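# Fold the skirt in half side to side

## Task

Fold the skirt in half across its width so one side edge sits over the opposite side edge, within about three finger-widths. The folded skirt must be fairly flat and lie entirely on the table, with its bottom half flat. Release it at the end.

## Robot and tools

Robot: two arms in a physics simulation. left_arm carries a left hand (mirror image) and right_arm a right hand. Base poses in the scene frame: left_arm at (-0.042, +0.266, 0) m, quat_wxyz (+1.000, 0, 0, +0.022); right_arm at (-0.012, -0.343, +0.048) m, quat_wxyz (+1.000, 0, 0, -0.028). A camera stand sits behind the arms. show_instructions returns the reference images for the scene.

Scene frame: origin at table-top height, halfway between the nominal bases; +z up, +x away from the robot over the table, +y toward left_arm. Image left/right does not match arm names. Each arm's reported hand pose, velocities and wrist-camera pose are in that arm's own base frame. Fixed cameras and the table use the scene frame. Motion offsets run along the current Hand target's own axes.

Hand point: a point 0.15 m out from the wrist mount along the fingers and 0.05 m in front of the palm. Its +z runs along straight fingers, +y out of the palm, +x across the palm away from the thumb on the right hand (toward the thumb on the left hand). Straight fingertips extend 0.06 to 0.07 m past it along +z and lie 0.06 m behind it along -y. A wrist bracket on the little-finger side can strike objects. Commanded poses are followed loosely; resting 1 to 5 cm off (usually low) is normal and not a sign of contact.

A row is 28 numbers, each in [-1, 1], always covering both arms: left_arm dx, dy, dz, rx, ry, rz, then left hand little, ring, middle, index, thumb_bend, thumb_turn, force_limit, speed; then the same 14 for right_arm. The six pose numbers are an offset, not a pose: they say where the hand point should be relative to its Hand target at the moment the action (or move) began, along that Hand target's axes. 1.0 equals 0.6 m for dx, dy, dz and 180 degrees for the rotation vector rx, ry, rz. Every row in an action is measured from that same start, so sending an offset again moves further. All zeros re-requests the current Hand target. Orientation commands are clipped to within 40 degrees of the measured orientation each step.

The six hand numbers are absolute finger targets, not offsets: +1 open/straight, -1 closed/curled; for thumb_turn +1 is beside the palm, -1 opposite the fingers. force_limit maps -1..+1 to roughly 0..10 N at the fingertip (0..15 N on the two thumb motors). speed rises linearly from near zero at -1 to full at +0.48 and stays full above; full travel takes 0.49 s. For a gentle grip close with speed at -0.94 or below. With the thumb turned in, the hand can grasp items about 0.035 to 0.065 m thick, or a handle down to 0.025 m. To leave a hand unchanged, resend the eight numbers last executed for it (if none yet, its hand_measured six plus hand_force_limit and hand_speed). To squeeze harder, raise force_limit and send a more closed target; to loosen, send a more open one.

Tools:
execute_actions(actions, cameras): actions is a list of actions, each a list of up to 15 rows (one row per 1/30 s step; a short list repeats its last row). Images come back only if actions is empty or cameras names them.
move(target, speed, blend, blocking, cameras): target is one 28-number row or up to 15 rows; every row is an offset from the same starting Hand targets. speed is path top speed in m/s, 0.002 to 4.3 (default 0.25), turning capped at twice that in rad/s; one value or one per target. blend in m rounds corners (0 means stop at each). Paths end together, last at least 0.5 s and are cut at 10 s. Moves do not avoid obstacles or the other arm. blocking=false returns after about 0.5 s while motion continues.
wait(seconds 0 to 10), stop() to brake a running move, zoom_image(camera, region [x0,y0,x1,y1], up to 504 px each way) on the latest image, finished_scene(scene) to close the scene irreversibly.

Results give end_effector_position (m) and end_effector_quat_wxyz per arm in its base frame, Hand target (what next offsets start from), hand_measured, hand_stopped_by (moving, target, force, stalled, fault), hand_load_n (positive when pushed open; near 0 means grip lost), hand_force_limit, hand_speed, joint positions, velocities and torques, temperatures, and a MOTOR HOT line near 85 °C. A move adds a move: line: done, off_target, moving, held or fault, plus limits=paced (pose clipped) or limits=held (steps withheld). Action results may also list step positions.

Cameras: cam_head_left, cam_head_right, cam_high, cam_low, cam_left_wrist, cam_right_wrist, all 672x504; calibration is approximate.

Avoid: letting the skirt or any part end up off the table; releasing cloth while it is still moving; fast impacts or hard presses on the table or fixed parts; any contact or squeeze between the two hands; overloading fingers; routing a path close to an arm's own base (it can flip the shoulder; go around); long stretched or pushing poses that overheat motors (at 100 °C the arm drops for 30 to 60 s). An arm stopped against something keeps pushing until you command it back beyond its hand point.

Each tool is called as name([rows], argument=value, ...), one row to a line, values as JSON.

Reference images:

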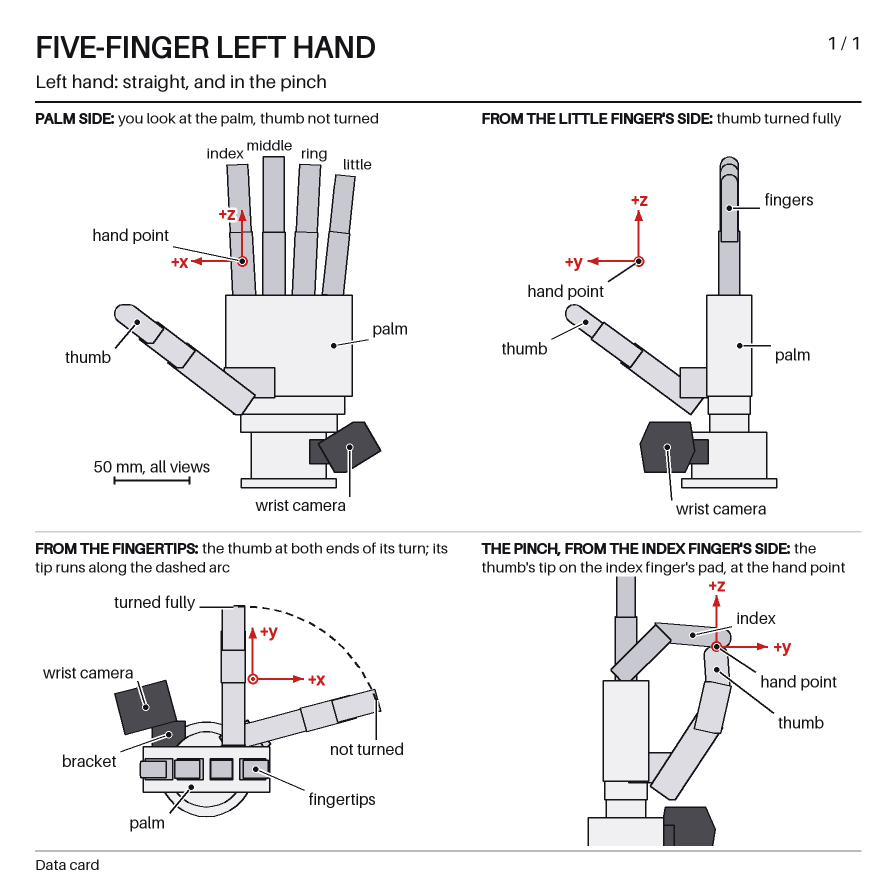

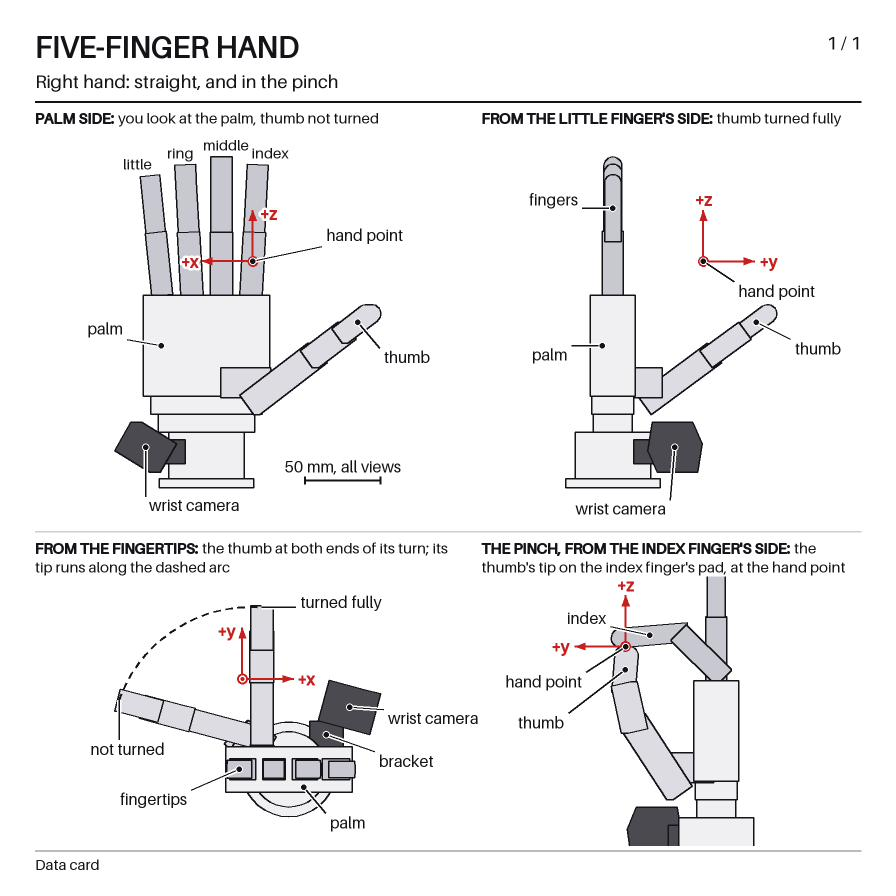

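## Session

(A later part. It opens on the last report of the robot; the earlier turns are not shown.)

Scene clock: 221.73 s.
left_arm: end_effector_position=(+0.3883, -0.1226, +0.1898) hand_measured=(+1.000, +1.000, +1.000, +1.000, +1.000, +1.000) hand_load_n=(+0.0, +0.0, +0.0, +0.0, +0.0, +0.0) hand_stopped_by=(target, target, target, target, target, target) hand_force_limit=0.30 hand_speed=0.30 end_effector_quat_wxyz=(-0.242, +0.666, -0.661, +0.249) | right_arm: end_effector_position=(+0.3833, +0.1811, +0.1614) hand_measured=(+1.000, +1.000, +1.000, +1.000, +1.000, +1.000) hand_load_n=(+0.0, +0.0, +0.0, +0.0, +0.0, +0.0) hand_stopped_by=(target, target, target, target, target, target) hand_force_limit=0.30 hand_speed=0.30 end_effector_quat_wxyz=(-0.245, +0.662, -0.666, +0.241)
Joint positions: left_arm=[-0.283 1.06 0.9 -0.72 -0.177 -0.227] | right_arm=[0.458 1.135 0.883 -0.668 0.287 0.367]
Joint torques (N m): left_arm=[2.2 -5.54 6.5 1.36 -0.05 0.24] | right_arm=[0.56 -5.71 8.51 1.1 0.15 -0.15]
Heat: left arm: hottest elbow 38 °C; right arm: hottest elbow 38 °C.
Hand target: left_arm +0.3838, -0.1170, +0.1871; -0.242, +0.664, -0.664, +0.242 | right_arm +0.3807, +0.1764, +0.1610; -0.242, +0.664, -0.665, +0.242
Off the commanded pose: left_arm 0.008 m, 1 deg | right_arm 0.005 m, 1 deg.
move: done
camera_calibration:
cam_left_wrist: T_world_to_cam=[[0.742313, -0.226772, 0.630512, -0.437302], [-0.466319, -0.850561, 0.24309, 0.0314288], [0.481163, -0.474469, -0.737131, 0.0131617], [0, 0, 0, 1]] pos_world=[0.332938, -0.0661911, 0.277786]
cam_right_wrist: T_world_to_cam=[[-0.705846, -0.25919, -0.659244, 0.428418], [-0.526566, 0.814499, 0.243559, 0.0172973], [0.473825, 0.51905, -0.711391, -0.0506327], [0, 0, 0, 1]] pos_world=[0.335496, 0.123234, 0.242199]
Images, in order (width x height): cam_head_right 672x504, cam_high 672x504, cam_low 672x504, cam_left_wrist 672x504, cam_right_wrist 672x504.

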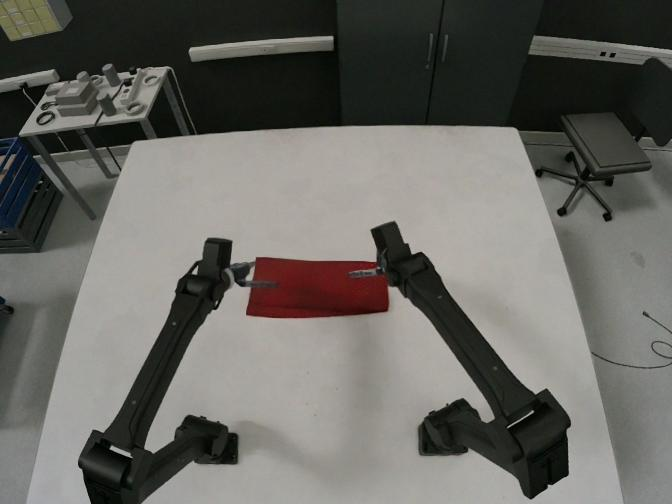

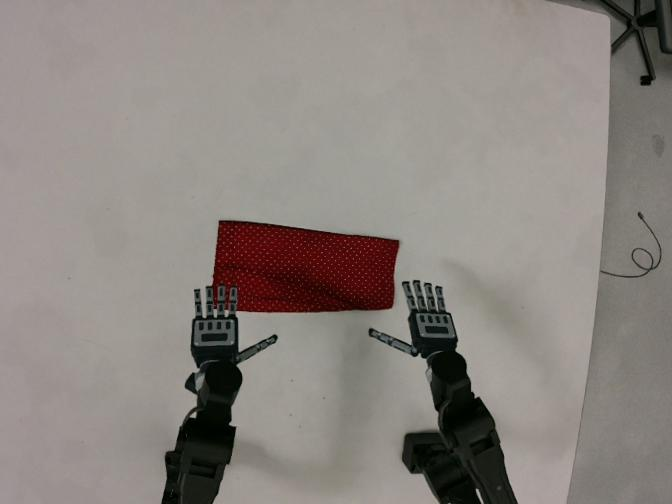

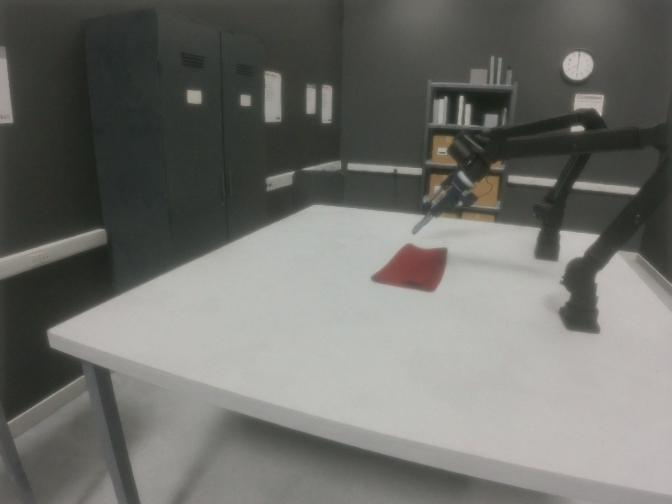

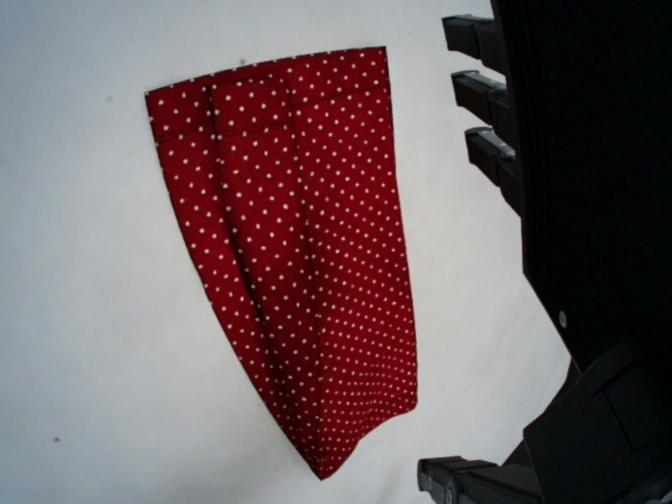

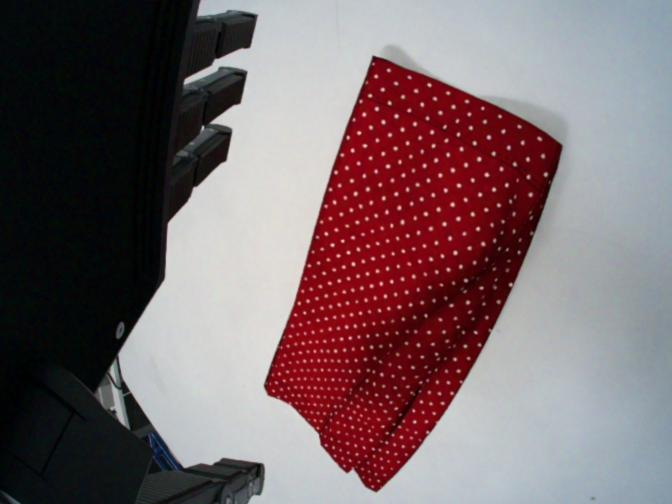

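move(target=[0.0667,0.0787,0.3192,0,0,0,1,1,1,1,1,1,0.3,0.3,-0.282,0.0365,0.0758,-0.1944,0,0,1,1,1,1,1,1,0.3,0.3], speed=0.25, cameras=["cam_left_wrist", "cam_right_wrist", "cam_high"])

Scene clock: 225.20 s.
left_arm: end_effector_position=(+0.4703, -0.1514, +0.0220) hand_measured=(+1.000, +1.000, +1.000, +1.000, +1.000, +1.000) hand_load_n=(+0.0, +0.0, +0.0, +0.0, +0.0, -0.5) hand_stopped_by=(target, target, target, target, target, target) hand_force_limit=0.30 hand_speed=0.30 end_effector_quat_wxyz=(-0.249, +0.662, -0.662, +0.248) | right_arm: end_effector_position=(+0.3803, +0.3318, +0.0983) hand_measured=(+1.000, +1.000, +1.000, +1.000, +1.000, +1.000) hand_load_n=(+0.0, +0.0, -0.5, +0.0, +0.0, +0.0) hand_stopped_by=(target, target, target, target, target, target) hand_force_limit=0.30 hand_speed=0.30 end_effector_quat_wxyz=(-0.014, +0.709, -0.705, +0.029)
Joint positions: left_arm=[-0.301 1.513 0.808 -0.17 -0.198 -0.228] | right_arm=[0.62 1.763 1.447 -1.218 0.053 0.613]
Joint torques (N m): left_arm=[0.73 -6.89 6.16 1.96 -0.1 -0.04] | right_arm=[1.38 -11.46 12.34 0.13 -0.01 0.05]
Heat: left arm: hottest elbow 38 °C; right arm: hottest elbow 39 °C.
Hand target: left_arm +0.4710, -0.1571, +0.0103; -0.242, +0.664, -0.664, +0.243 | right_arm +0.3932, +0.3456, +0.1120; -0.031, +0.706, -0.707, +0.031
Off the commanded pose: left_arm 0.013 m, 1 deg | right_arm 0.023 m, 2 deg.
move: off_target (left_arm, right_arm)
camera_calibration:
cam_left_wrist: T_world_to_cam=[[0.735389, -0.238531, 0.634276, -0.397409], [-0.471798, -0.852101, 0.226563, 0.0886697], [0.486424, -0.465862, -0.739164, -0.16477], [0, 0, 0, 1]] pos_world=[0.414233, -0.0959989, 0.110185]
cam_right_wrist: T_world_to_cam=[[-0.956745, -0.273674, -0.0986954, 0.468798], [-0.286156, 0.824072, 0.488896, -0.210413], [-0.052466, 0.495991, -0.866741, 0.0507383], [0, 0, 0, 1]] pos_world=[0.390972, 0.276528, 0.193115]
Images, in order (width x height): cam_high 672x504, cam_left_wrist 672x504, cam_right_wrist 672x504.

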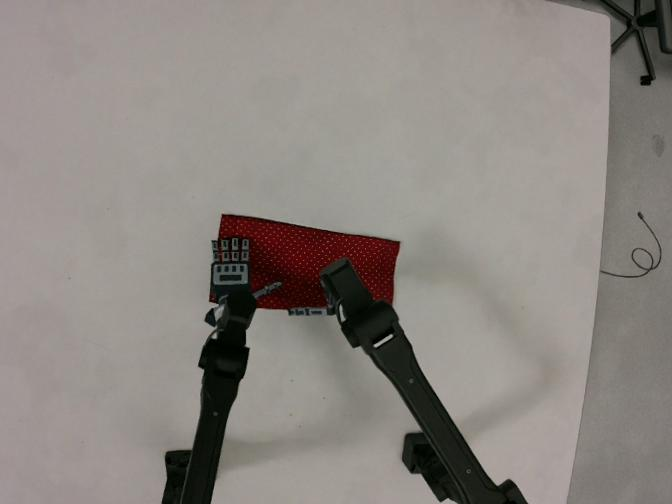

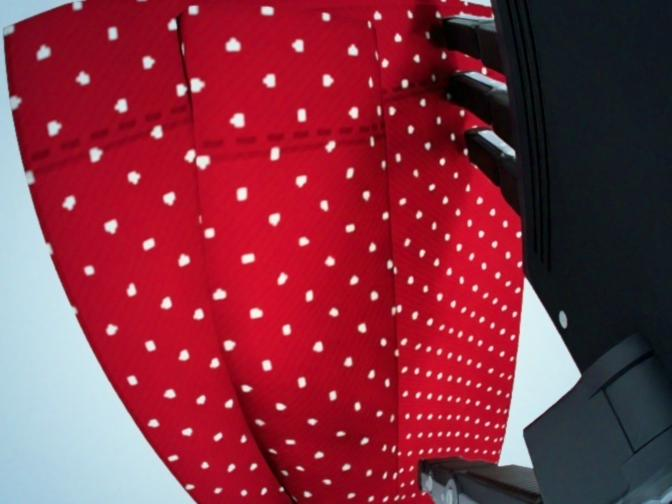

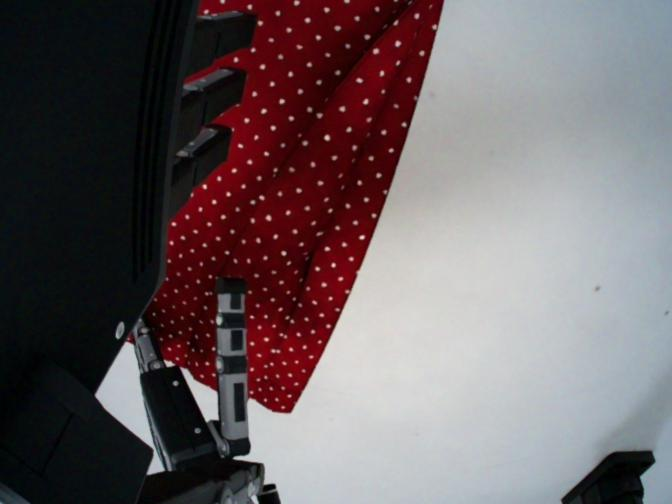

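move([
  [0,0,0,0,0,0,1,1,1,1,1,1,0.3,0.3,0,-0.02,0.0017,0,0,0,1,1,1,1,1,-1,0.3,0.3],
  [0,0,0,0,0,0,1,1,1,1,1,1,0.3,0.3,0,-0.0103,0.113,0,0,0,1,1,1,1,1,-1,0.3,0.3],
], speed=0.15, cameras=["cam_left_wrist", "cam_right_wrist", "cam_head_left"])

Scene clock: 227.30 s.
left_arm: end_effector_position=(+0.4703, -0.1514, +0.0220) hand_measured=(+1.000, +1.000, +1.000, +1.000, +1.000, +1.000) hand_load_n=(+0.0, +0.0, +0.5, +0.0, +0.0, +0.0) hand_stopped_by=(target, target, target, target, target, target) hand_force_limit=0.30 hand_speed=0.30 end_effector_quat_wxyz=(-0.249, +0.662, -0.662, +0.248) | right_arm: end_effector_position=(+0.4016, +0.3472, +0.0473) hand_measured=(+1.000, +1.000, +1.000, +1.000, +1.000, -1.000) hand_load_n=(+0.0, +0.0, +0.0, +0.0, +0.0, +0.0) hand_stopped_by=(target, target, target, target, target, target) hand_force_limit=0.30 hand_speed=0.30 end_effector_quat_wxyz=(-0.028, +0.708, -0.705, +0.031)
Joint positions: left_arm=[-0.301 1.513 0.808 -0.17 -0.198 -0.228] | right_arm=[0.62 1.855 1.436 -1.087 0.053 0.614]
Joint torques (N m): left_arm=[0.73 -6.89 6.16 1.95 -0.1 -0.04] | right_arm=[0.5 -12.75 7.57 0.85 0 -0.05]
Heat: left arm: hottest elbow 38 °C; right arm: hottest elbow 39 °C.
Hand target: left_arm +0.4710, -0.1571, +0.0103; -0.242, +0.664, -0.664, +0.243 | right_arm +0.4053, +0.3456, +0.0451; -0.031, +0.706, -0.707, +0.031
Off the commanded pose: left_arm 0.013 m, 1 deg | right_arm 0.005 m, 0 deg.
move: off_target (left_arm)
camera_calibration:
cam_left_wrist: T_world_to_cam=[[0.735389, -0.238531, 0.634276, -0.397409], [-0.471798, -0.852101, 0.226563, 0.0886697], [0.486424, -0.465862, -0.739164, -0.16477], [0, 0, 0, 1]] pos_world=[0.414233, -0.0959989, 0.110185]
cam_right_wrist: T_world_to_cam=[[-0.954214, -0.271343, -0.125889, 0.487845], [-0.297395, 0.815412, 0.496648, -0.184891], [-0.0321107, 0.511347, -0.858774, -0.0138326], [0, 0, 0, 1]] pos_world=[0.410079, 0.290209, 0.141361]
Images, in order (width x height): cam_head_left 672x504, cam_left_wrist 672x504, cam_right_wrist 672x504.

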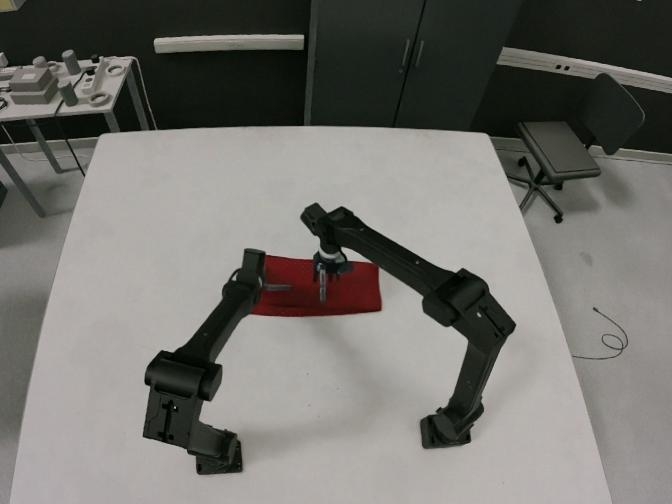

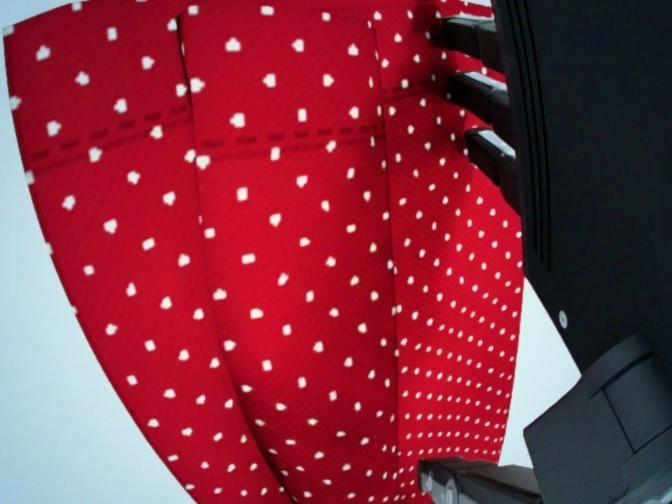

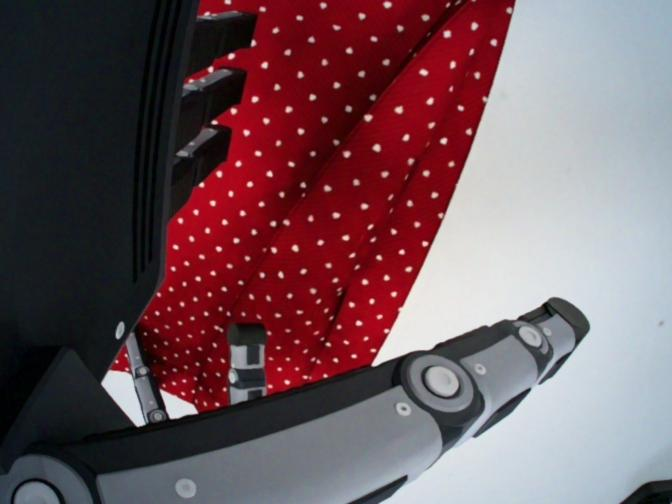

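move(target=[0,0,0,0,0,0,1,1,1,1,1,1,0.3,0.3,0,0.1748,-0.0102,0,0,0,1,1,1,1,1,-1,0.3,0.3], speed=0.15, cameras=["cam_left_wrist", "cam_right_wrist", "cam_head_left"])

Scene clock: 228.97 s.
left_arm: end_effector_position=(+0.4703, -0.1514, +0.0220) hand_measured=(+1.000, +1.000, +1.000, +1.000, +1.000, +1.000) hand_load_n=(+0.0, +0.0, +0.0, +0.0, +0.0, +0.0) hand_stopped_by=(target, target, target, target, target, target) hand_force_limit=0.30 hand_speed=0.30 end_effector_quat_wxyz=(-0.249, +0.662, -0.662, +0.248) | right_arm: end_effector_position=(+0.3004, +0.3427, +0.0366) hand_measured=(+1.000, +1.000, +1.000, +1.000, +1.000, -1.000) hand_load_n=(+0.0, +0.0, +0.0, +0.0, +0.0, +0.0) hand_stopped_by=(target, target, target, target, target, target) hand_force_limit=0.30 hand_speed=0.30 end_effector_quat_wxyz=(-0.020, +0.709, -0.704, +0.029)
Joint positions: left_arm=[-0.301 1.513 0.808 -0.17 -0.198 -0.228] | right_arm=[0.738 1.689 1.169 -1.008 0.057 0.73]
Joint torques (N m): left_arm=[0.73 -6.83 6.17 1.95 -0.1 -0.04] | right_arm=[1.38 -11.87 6.67 0.73 0.2 0.1]
Heat: left arm: hottest elbow 38 °C; right arm: hottest elbow 39 °C.
Hand target: left_arm +0.4710, -0.1571, +0.0103; -0.242, +0.664, -0.664, +0.243 | right_arm +0.3003, +0.3456, +0.0420; -0.031, +0.706, -0.707, +0.031
Off the commanded pose: left_arm 0.013 m, 1 deg | right_arm 0.006 m, 1 deg.
move: off_target (left_arm)
camera_calibration:
cam_left_wrist: T_world_to_cam=[[0.735389, -0.238531, 0.634276, -0.397409], [-0.471798, -0.852101, 0.226563, 0.0886697], [0.486424, -0.465862, -0.739164, -0.16477], [0, 0, 0, 1]] pos_world=[0.414233, -0.0959989, 0.110185]
cam_right_wrist: T_world_to_cam=[[-0.955547, -0.273556, -0.109986, 0.389296], [-0.291394, 0.819352, 0.493712, -0.208991], [-0.0449409, 0.503815, -0.862642, -0.017346], [0, 0, 0, 1]] pos_world=[0.310313, 0.28647, 0.131035]
Images, in order (width x height): cam_head_left 672x504, cam_left_wrist 672x504, cam_right_wrist 672x504.

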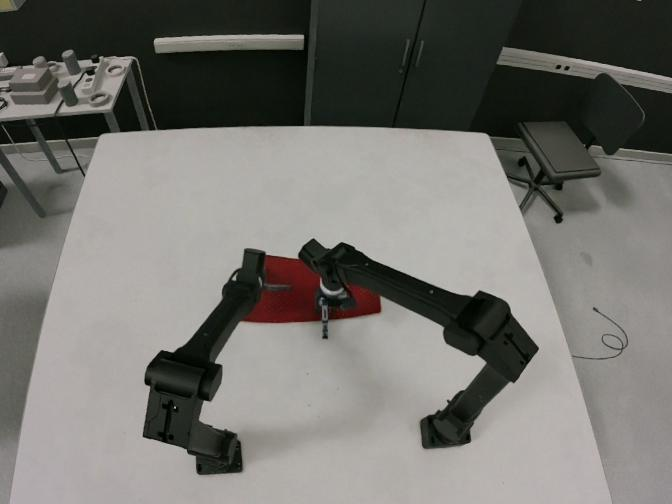

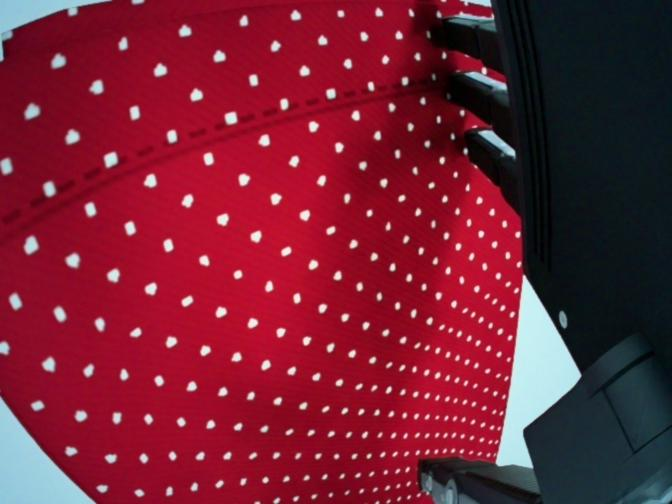

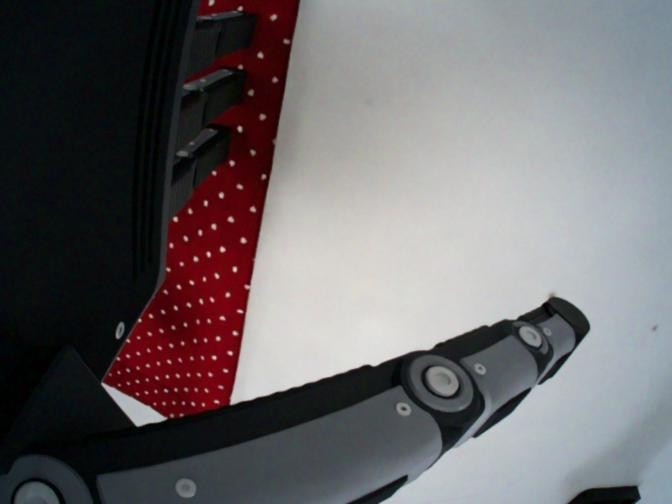

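move(target=[0,-0.1340,-0.1596,0,0,0,1,1,1,1,1,1,0.3,0.3,0,0.05,-0.17,0,0,0,1,1,1,1,1,-1,0.3,0.3], speed=0.2)

move(target=[-0.15,0.05,-0.16,0,0,0,1,1,1,1,1,1,0.3,0.3,0.25,-0.0,-0.16,0,0,0,1,1,1,1,1,-1,0.3,0.3], speed=0.25, cameras=["cam_left_wrist", "cam_right_wrist", "cam_high", "cam_low", "cam_head_left", "cam_head_right"])

zoom_image(camera="cam_high", region=[200, 200, 420, 350])

Scene clock: 230.53 s.
left_arm: end_effector_position=(+0.4533, -0.1463, +0.1107) hand_measured=(+1.000, +1.000, +1.000, +1.000, +1.000, +1.000) hand_load_n=(+0.0, +0.0, +0.0, -0.5, +0.0, -0.5) hand_stopped_by=(target, target, target, target, target, target) hand_force_limit=0.30 hand_speed=0.30 end_effector_quat_wxyz=(-0.235, +0.666, -0.672, +0.222) | right_arm: end_effector_position=(+0.2508, +0.3305, +0.1196) hand_measured=(+1.000, +1.000, +1.000, +1.000, +1.000, -1.000) hand_load_n=(+0.0, +0.0, +0.0, +0.0, +0.0, +0.0) hand_stopped_by=(target, target, target, target, target, target) hand_force_limit=0.30 hand_speed=0.30 end_effector_quat_wxyz=(-0.005, +0.708, -0.705, +0.030)
Joint positions: left_arm=[-0.301 1.354 0.941 -0.525 -0.198 -0.228] | right_arm=[0.795 1.512 1.189 -1.239 0.06 0.79]
Joint torques (N m): left_arm=[0.73 -8.35 10.39 1.26 -0.11 -0.03] | right_arm=[1.55 -9.58 12.14 0.06 0.19 0.05]
Heat: left arm: hottest elbow 38 °C; right arm: hottest elbow 39 °C.
Hand target: left_arm +0.4709, -0.1571, +0.1355; -0.242, +0.664, -0.664, +0.243 | right_arm +0.2615, +0.3456, +0.1409; -0.031, +0.706, -0.707, +0.031
Off the commanded pose: left_arm 0.032 m, 3 deg | right_arm 0.028 m, 3 deg.
move: off_target (left_arm, right_arm)

Scene clock: 232.23 s.
left_arm: end_effector_position=(+0.3916, -0.0718, +0.1922) hand_measured=(+1.000, +1.000, +1.000, +1.000, +1.000, +1.000) hand_load_n=(+0.0, +0.0, +0.0, +0.0, +0.0, -0.5) hand_stopped_by=(target, target, target, target, target, target) hand_force_limit=0.30 hand_speed=0.30 end_effector_quat_wxyz=(-0.243, +0.665, -0.661, +0.248) | right_arm: end_effector_position=(+0.2494, +0.1963, +0.2277) hand_measured=(+1.000, +1.000, +1.000, +1.000, +1.000, -1.000) hand_load_n=(+0.5, +0.0, +0.0, +0.0, +0.0, +0.0) hand_stopped_by=(target, target, target, target, target, target) hand_force_limit=0.30 hand_speed=0.30 end_effector_quat_wxyz=(-0.023, +0.705, -0.708, +0.030)
Joint positions: left_arm=[-0.125 1.036 0.889 -0.717 -0.076 -0.104] | right_arm=[0.517 1.213 1.189 -1.488 0.045 0.52]
Joint torques (N m): left_arm=[2.26 -5.42 6.46 1.37 0.02 0.23] | right_arm=[0.56 -5.71 10.07 0.1 -0.01 -0.17]
Heat: left arm: hottest elbow 38 °C; right arm: hottest elbow 39 °C.
Hand target: left_arm +0.3861, -0.0670, +0.1894; -0.242, +0.664, -0.664, +0.242 | right_arm +0.2530, +0.1956, +0.2366; -0.031, +0.706, -0.707, +0.031
Off the commanded pose: left_arm 0.008 m, 1 deg | right_arm 0.010 m, 1 deg.
move: done
camera_calibration:
cam_left_wrist: T_world_to_cam=[[0.74226, -0.227786, 0.630209, -0.429744], [-0.46632, -0.850969, 0.241654, 0.0758787], [0.481243, -0.473249, -0.737862, 0.0376689], [0, 0, 0, 1]] pos_world=[0.336238, -0.0154924, 0.280287]
cam_right_wrist: T_world_to_cam=[[-0.958077, -0.2626, -0.114588, 0.321081], [-0.28423, 0.820749, 0.495564, -0.200753], [-0.0360869, 0.507358, -0.860979, 0.215644], [0, 0, 0, 1]] pos_world=[0.258342, 0.139674, 0.321943]

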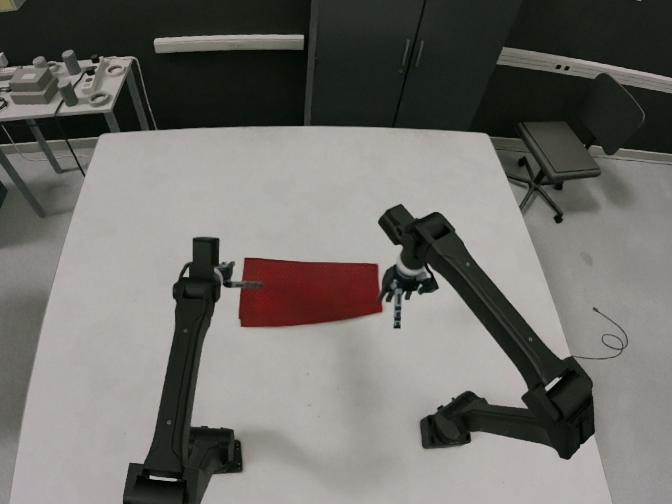

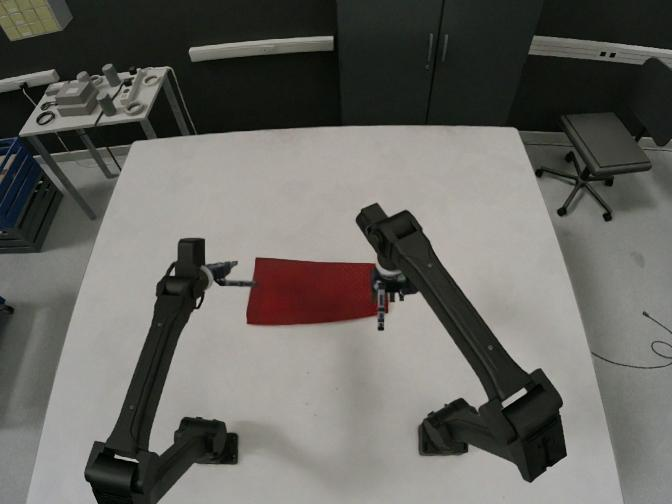

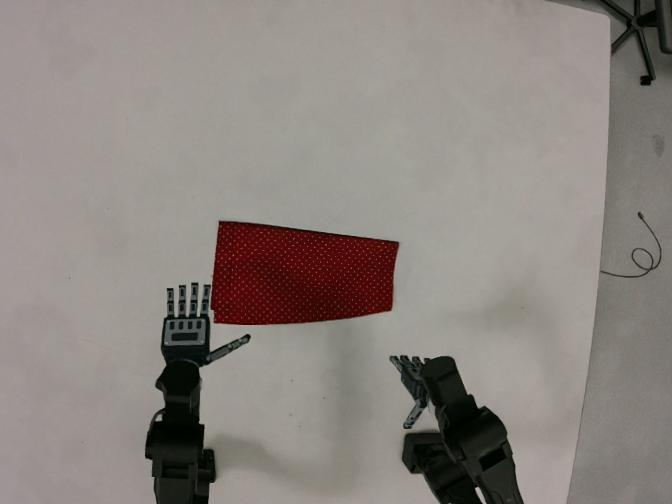

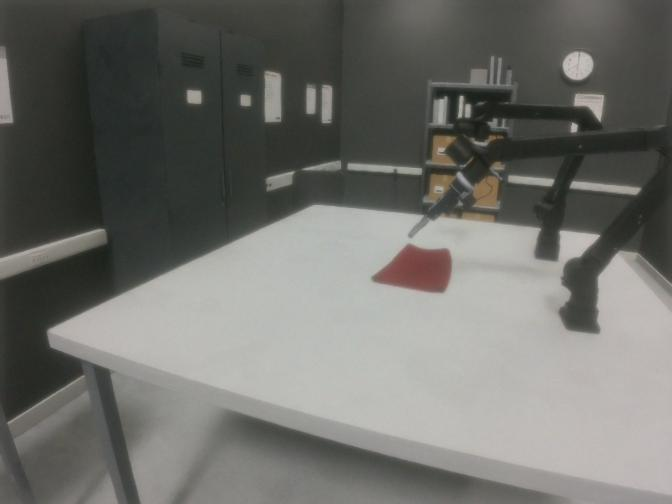

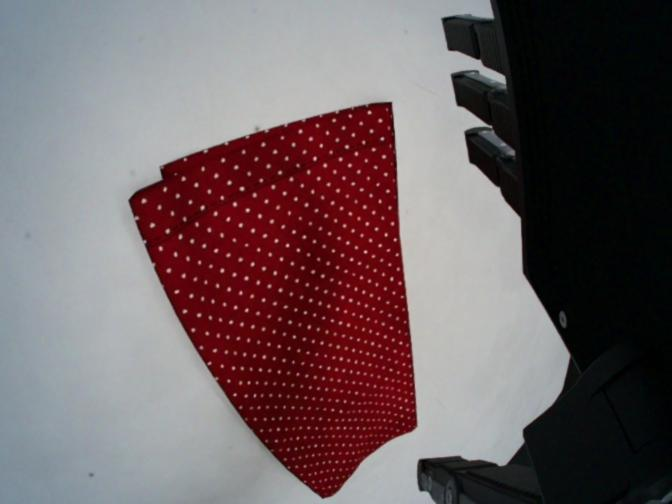

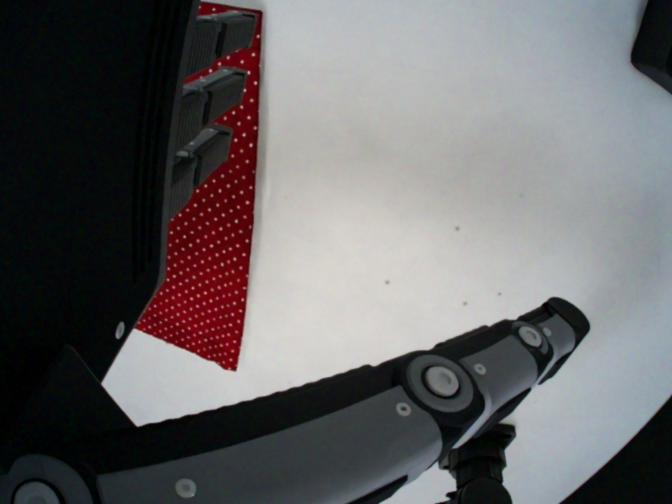

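Scaled by 2.291.

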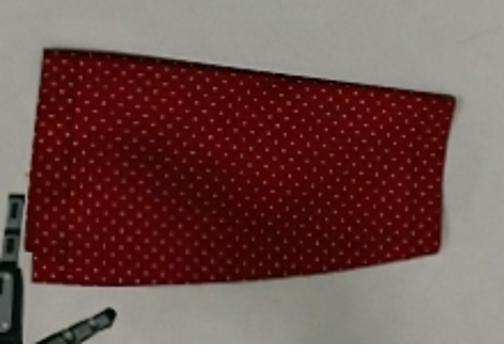

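zoom_image(camera="cam_low", region=[355, 230, 475, 310])

zoom_image(camera="cam_left_wrist", region=[110, 80, 430, 500])

zoom_image(camera="cam_head_left", region=[220, 240, 400, 340])

Scaled by 4.200.

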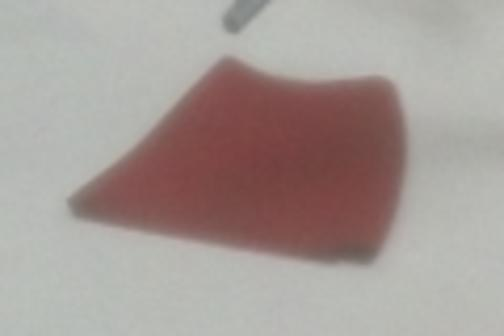

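Scaled by 1.200 from the camera's 672x504 image, which has a finer 960x720 frame.

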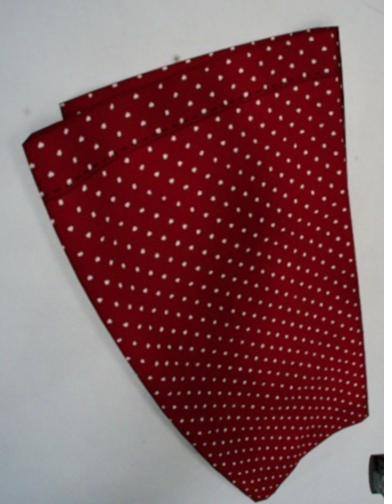

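Scaled by 2.800.

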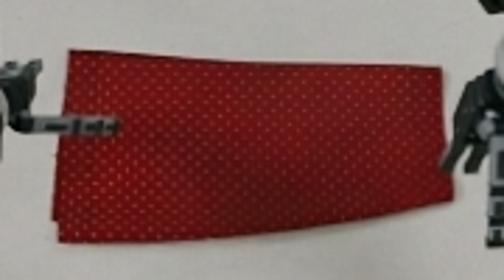

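finished_scene(scene=1)

The scene is finished: the task was done.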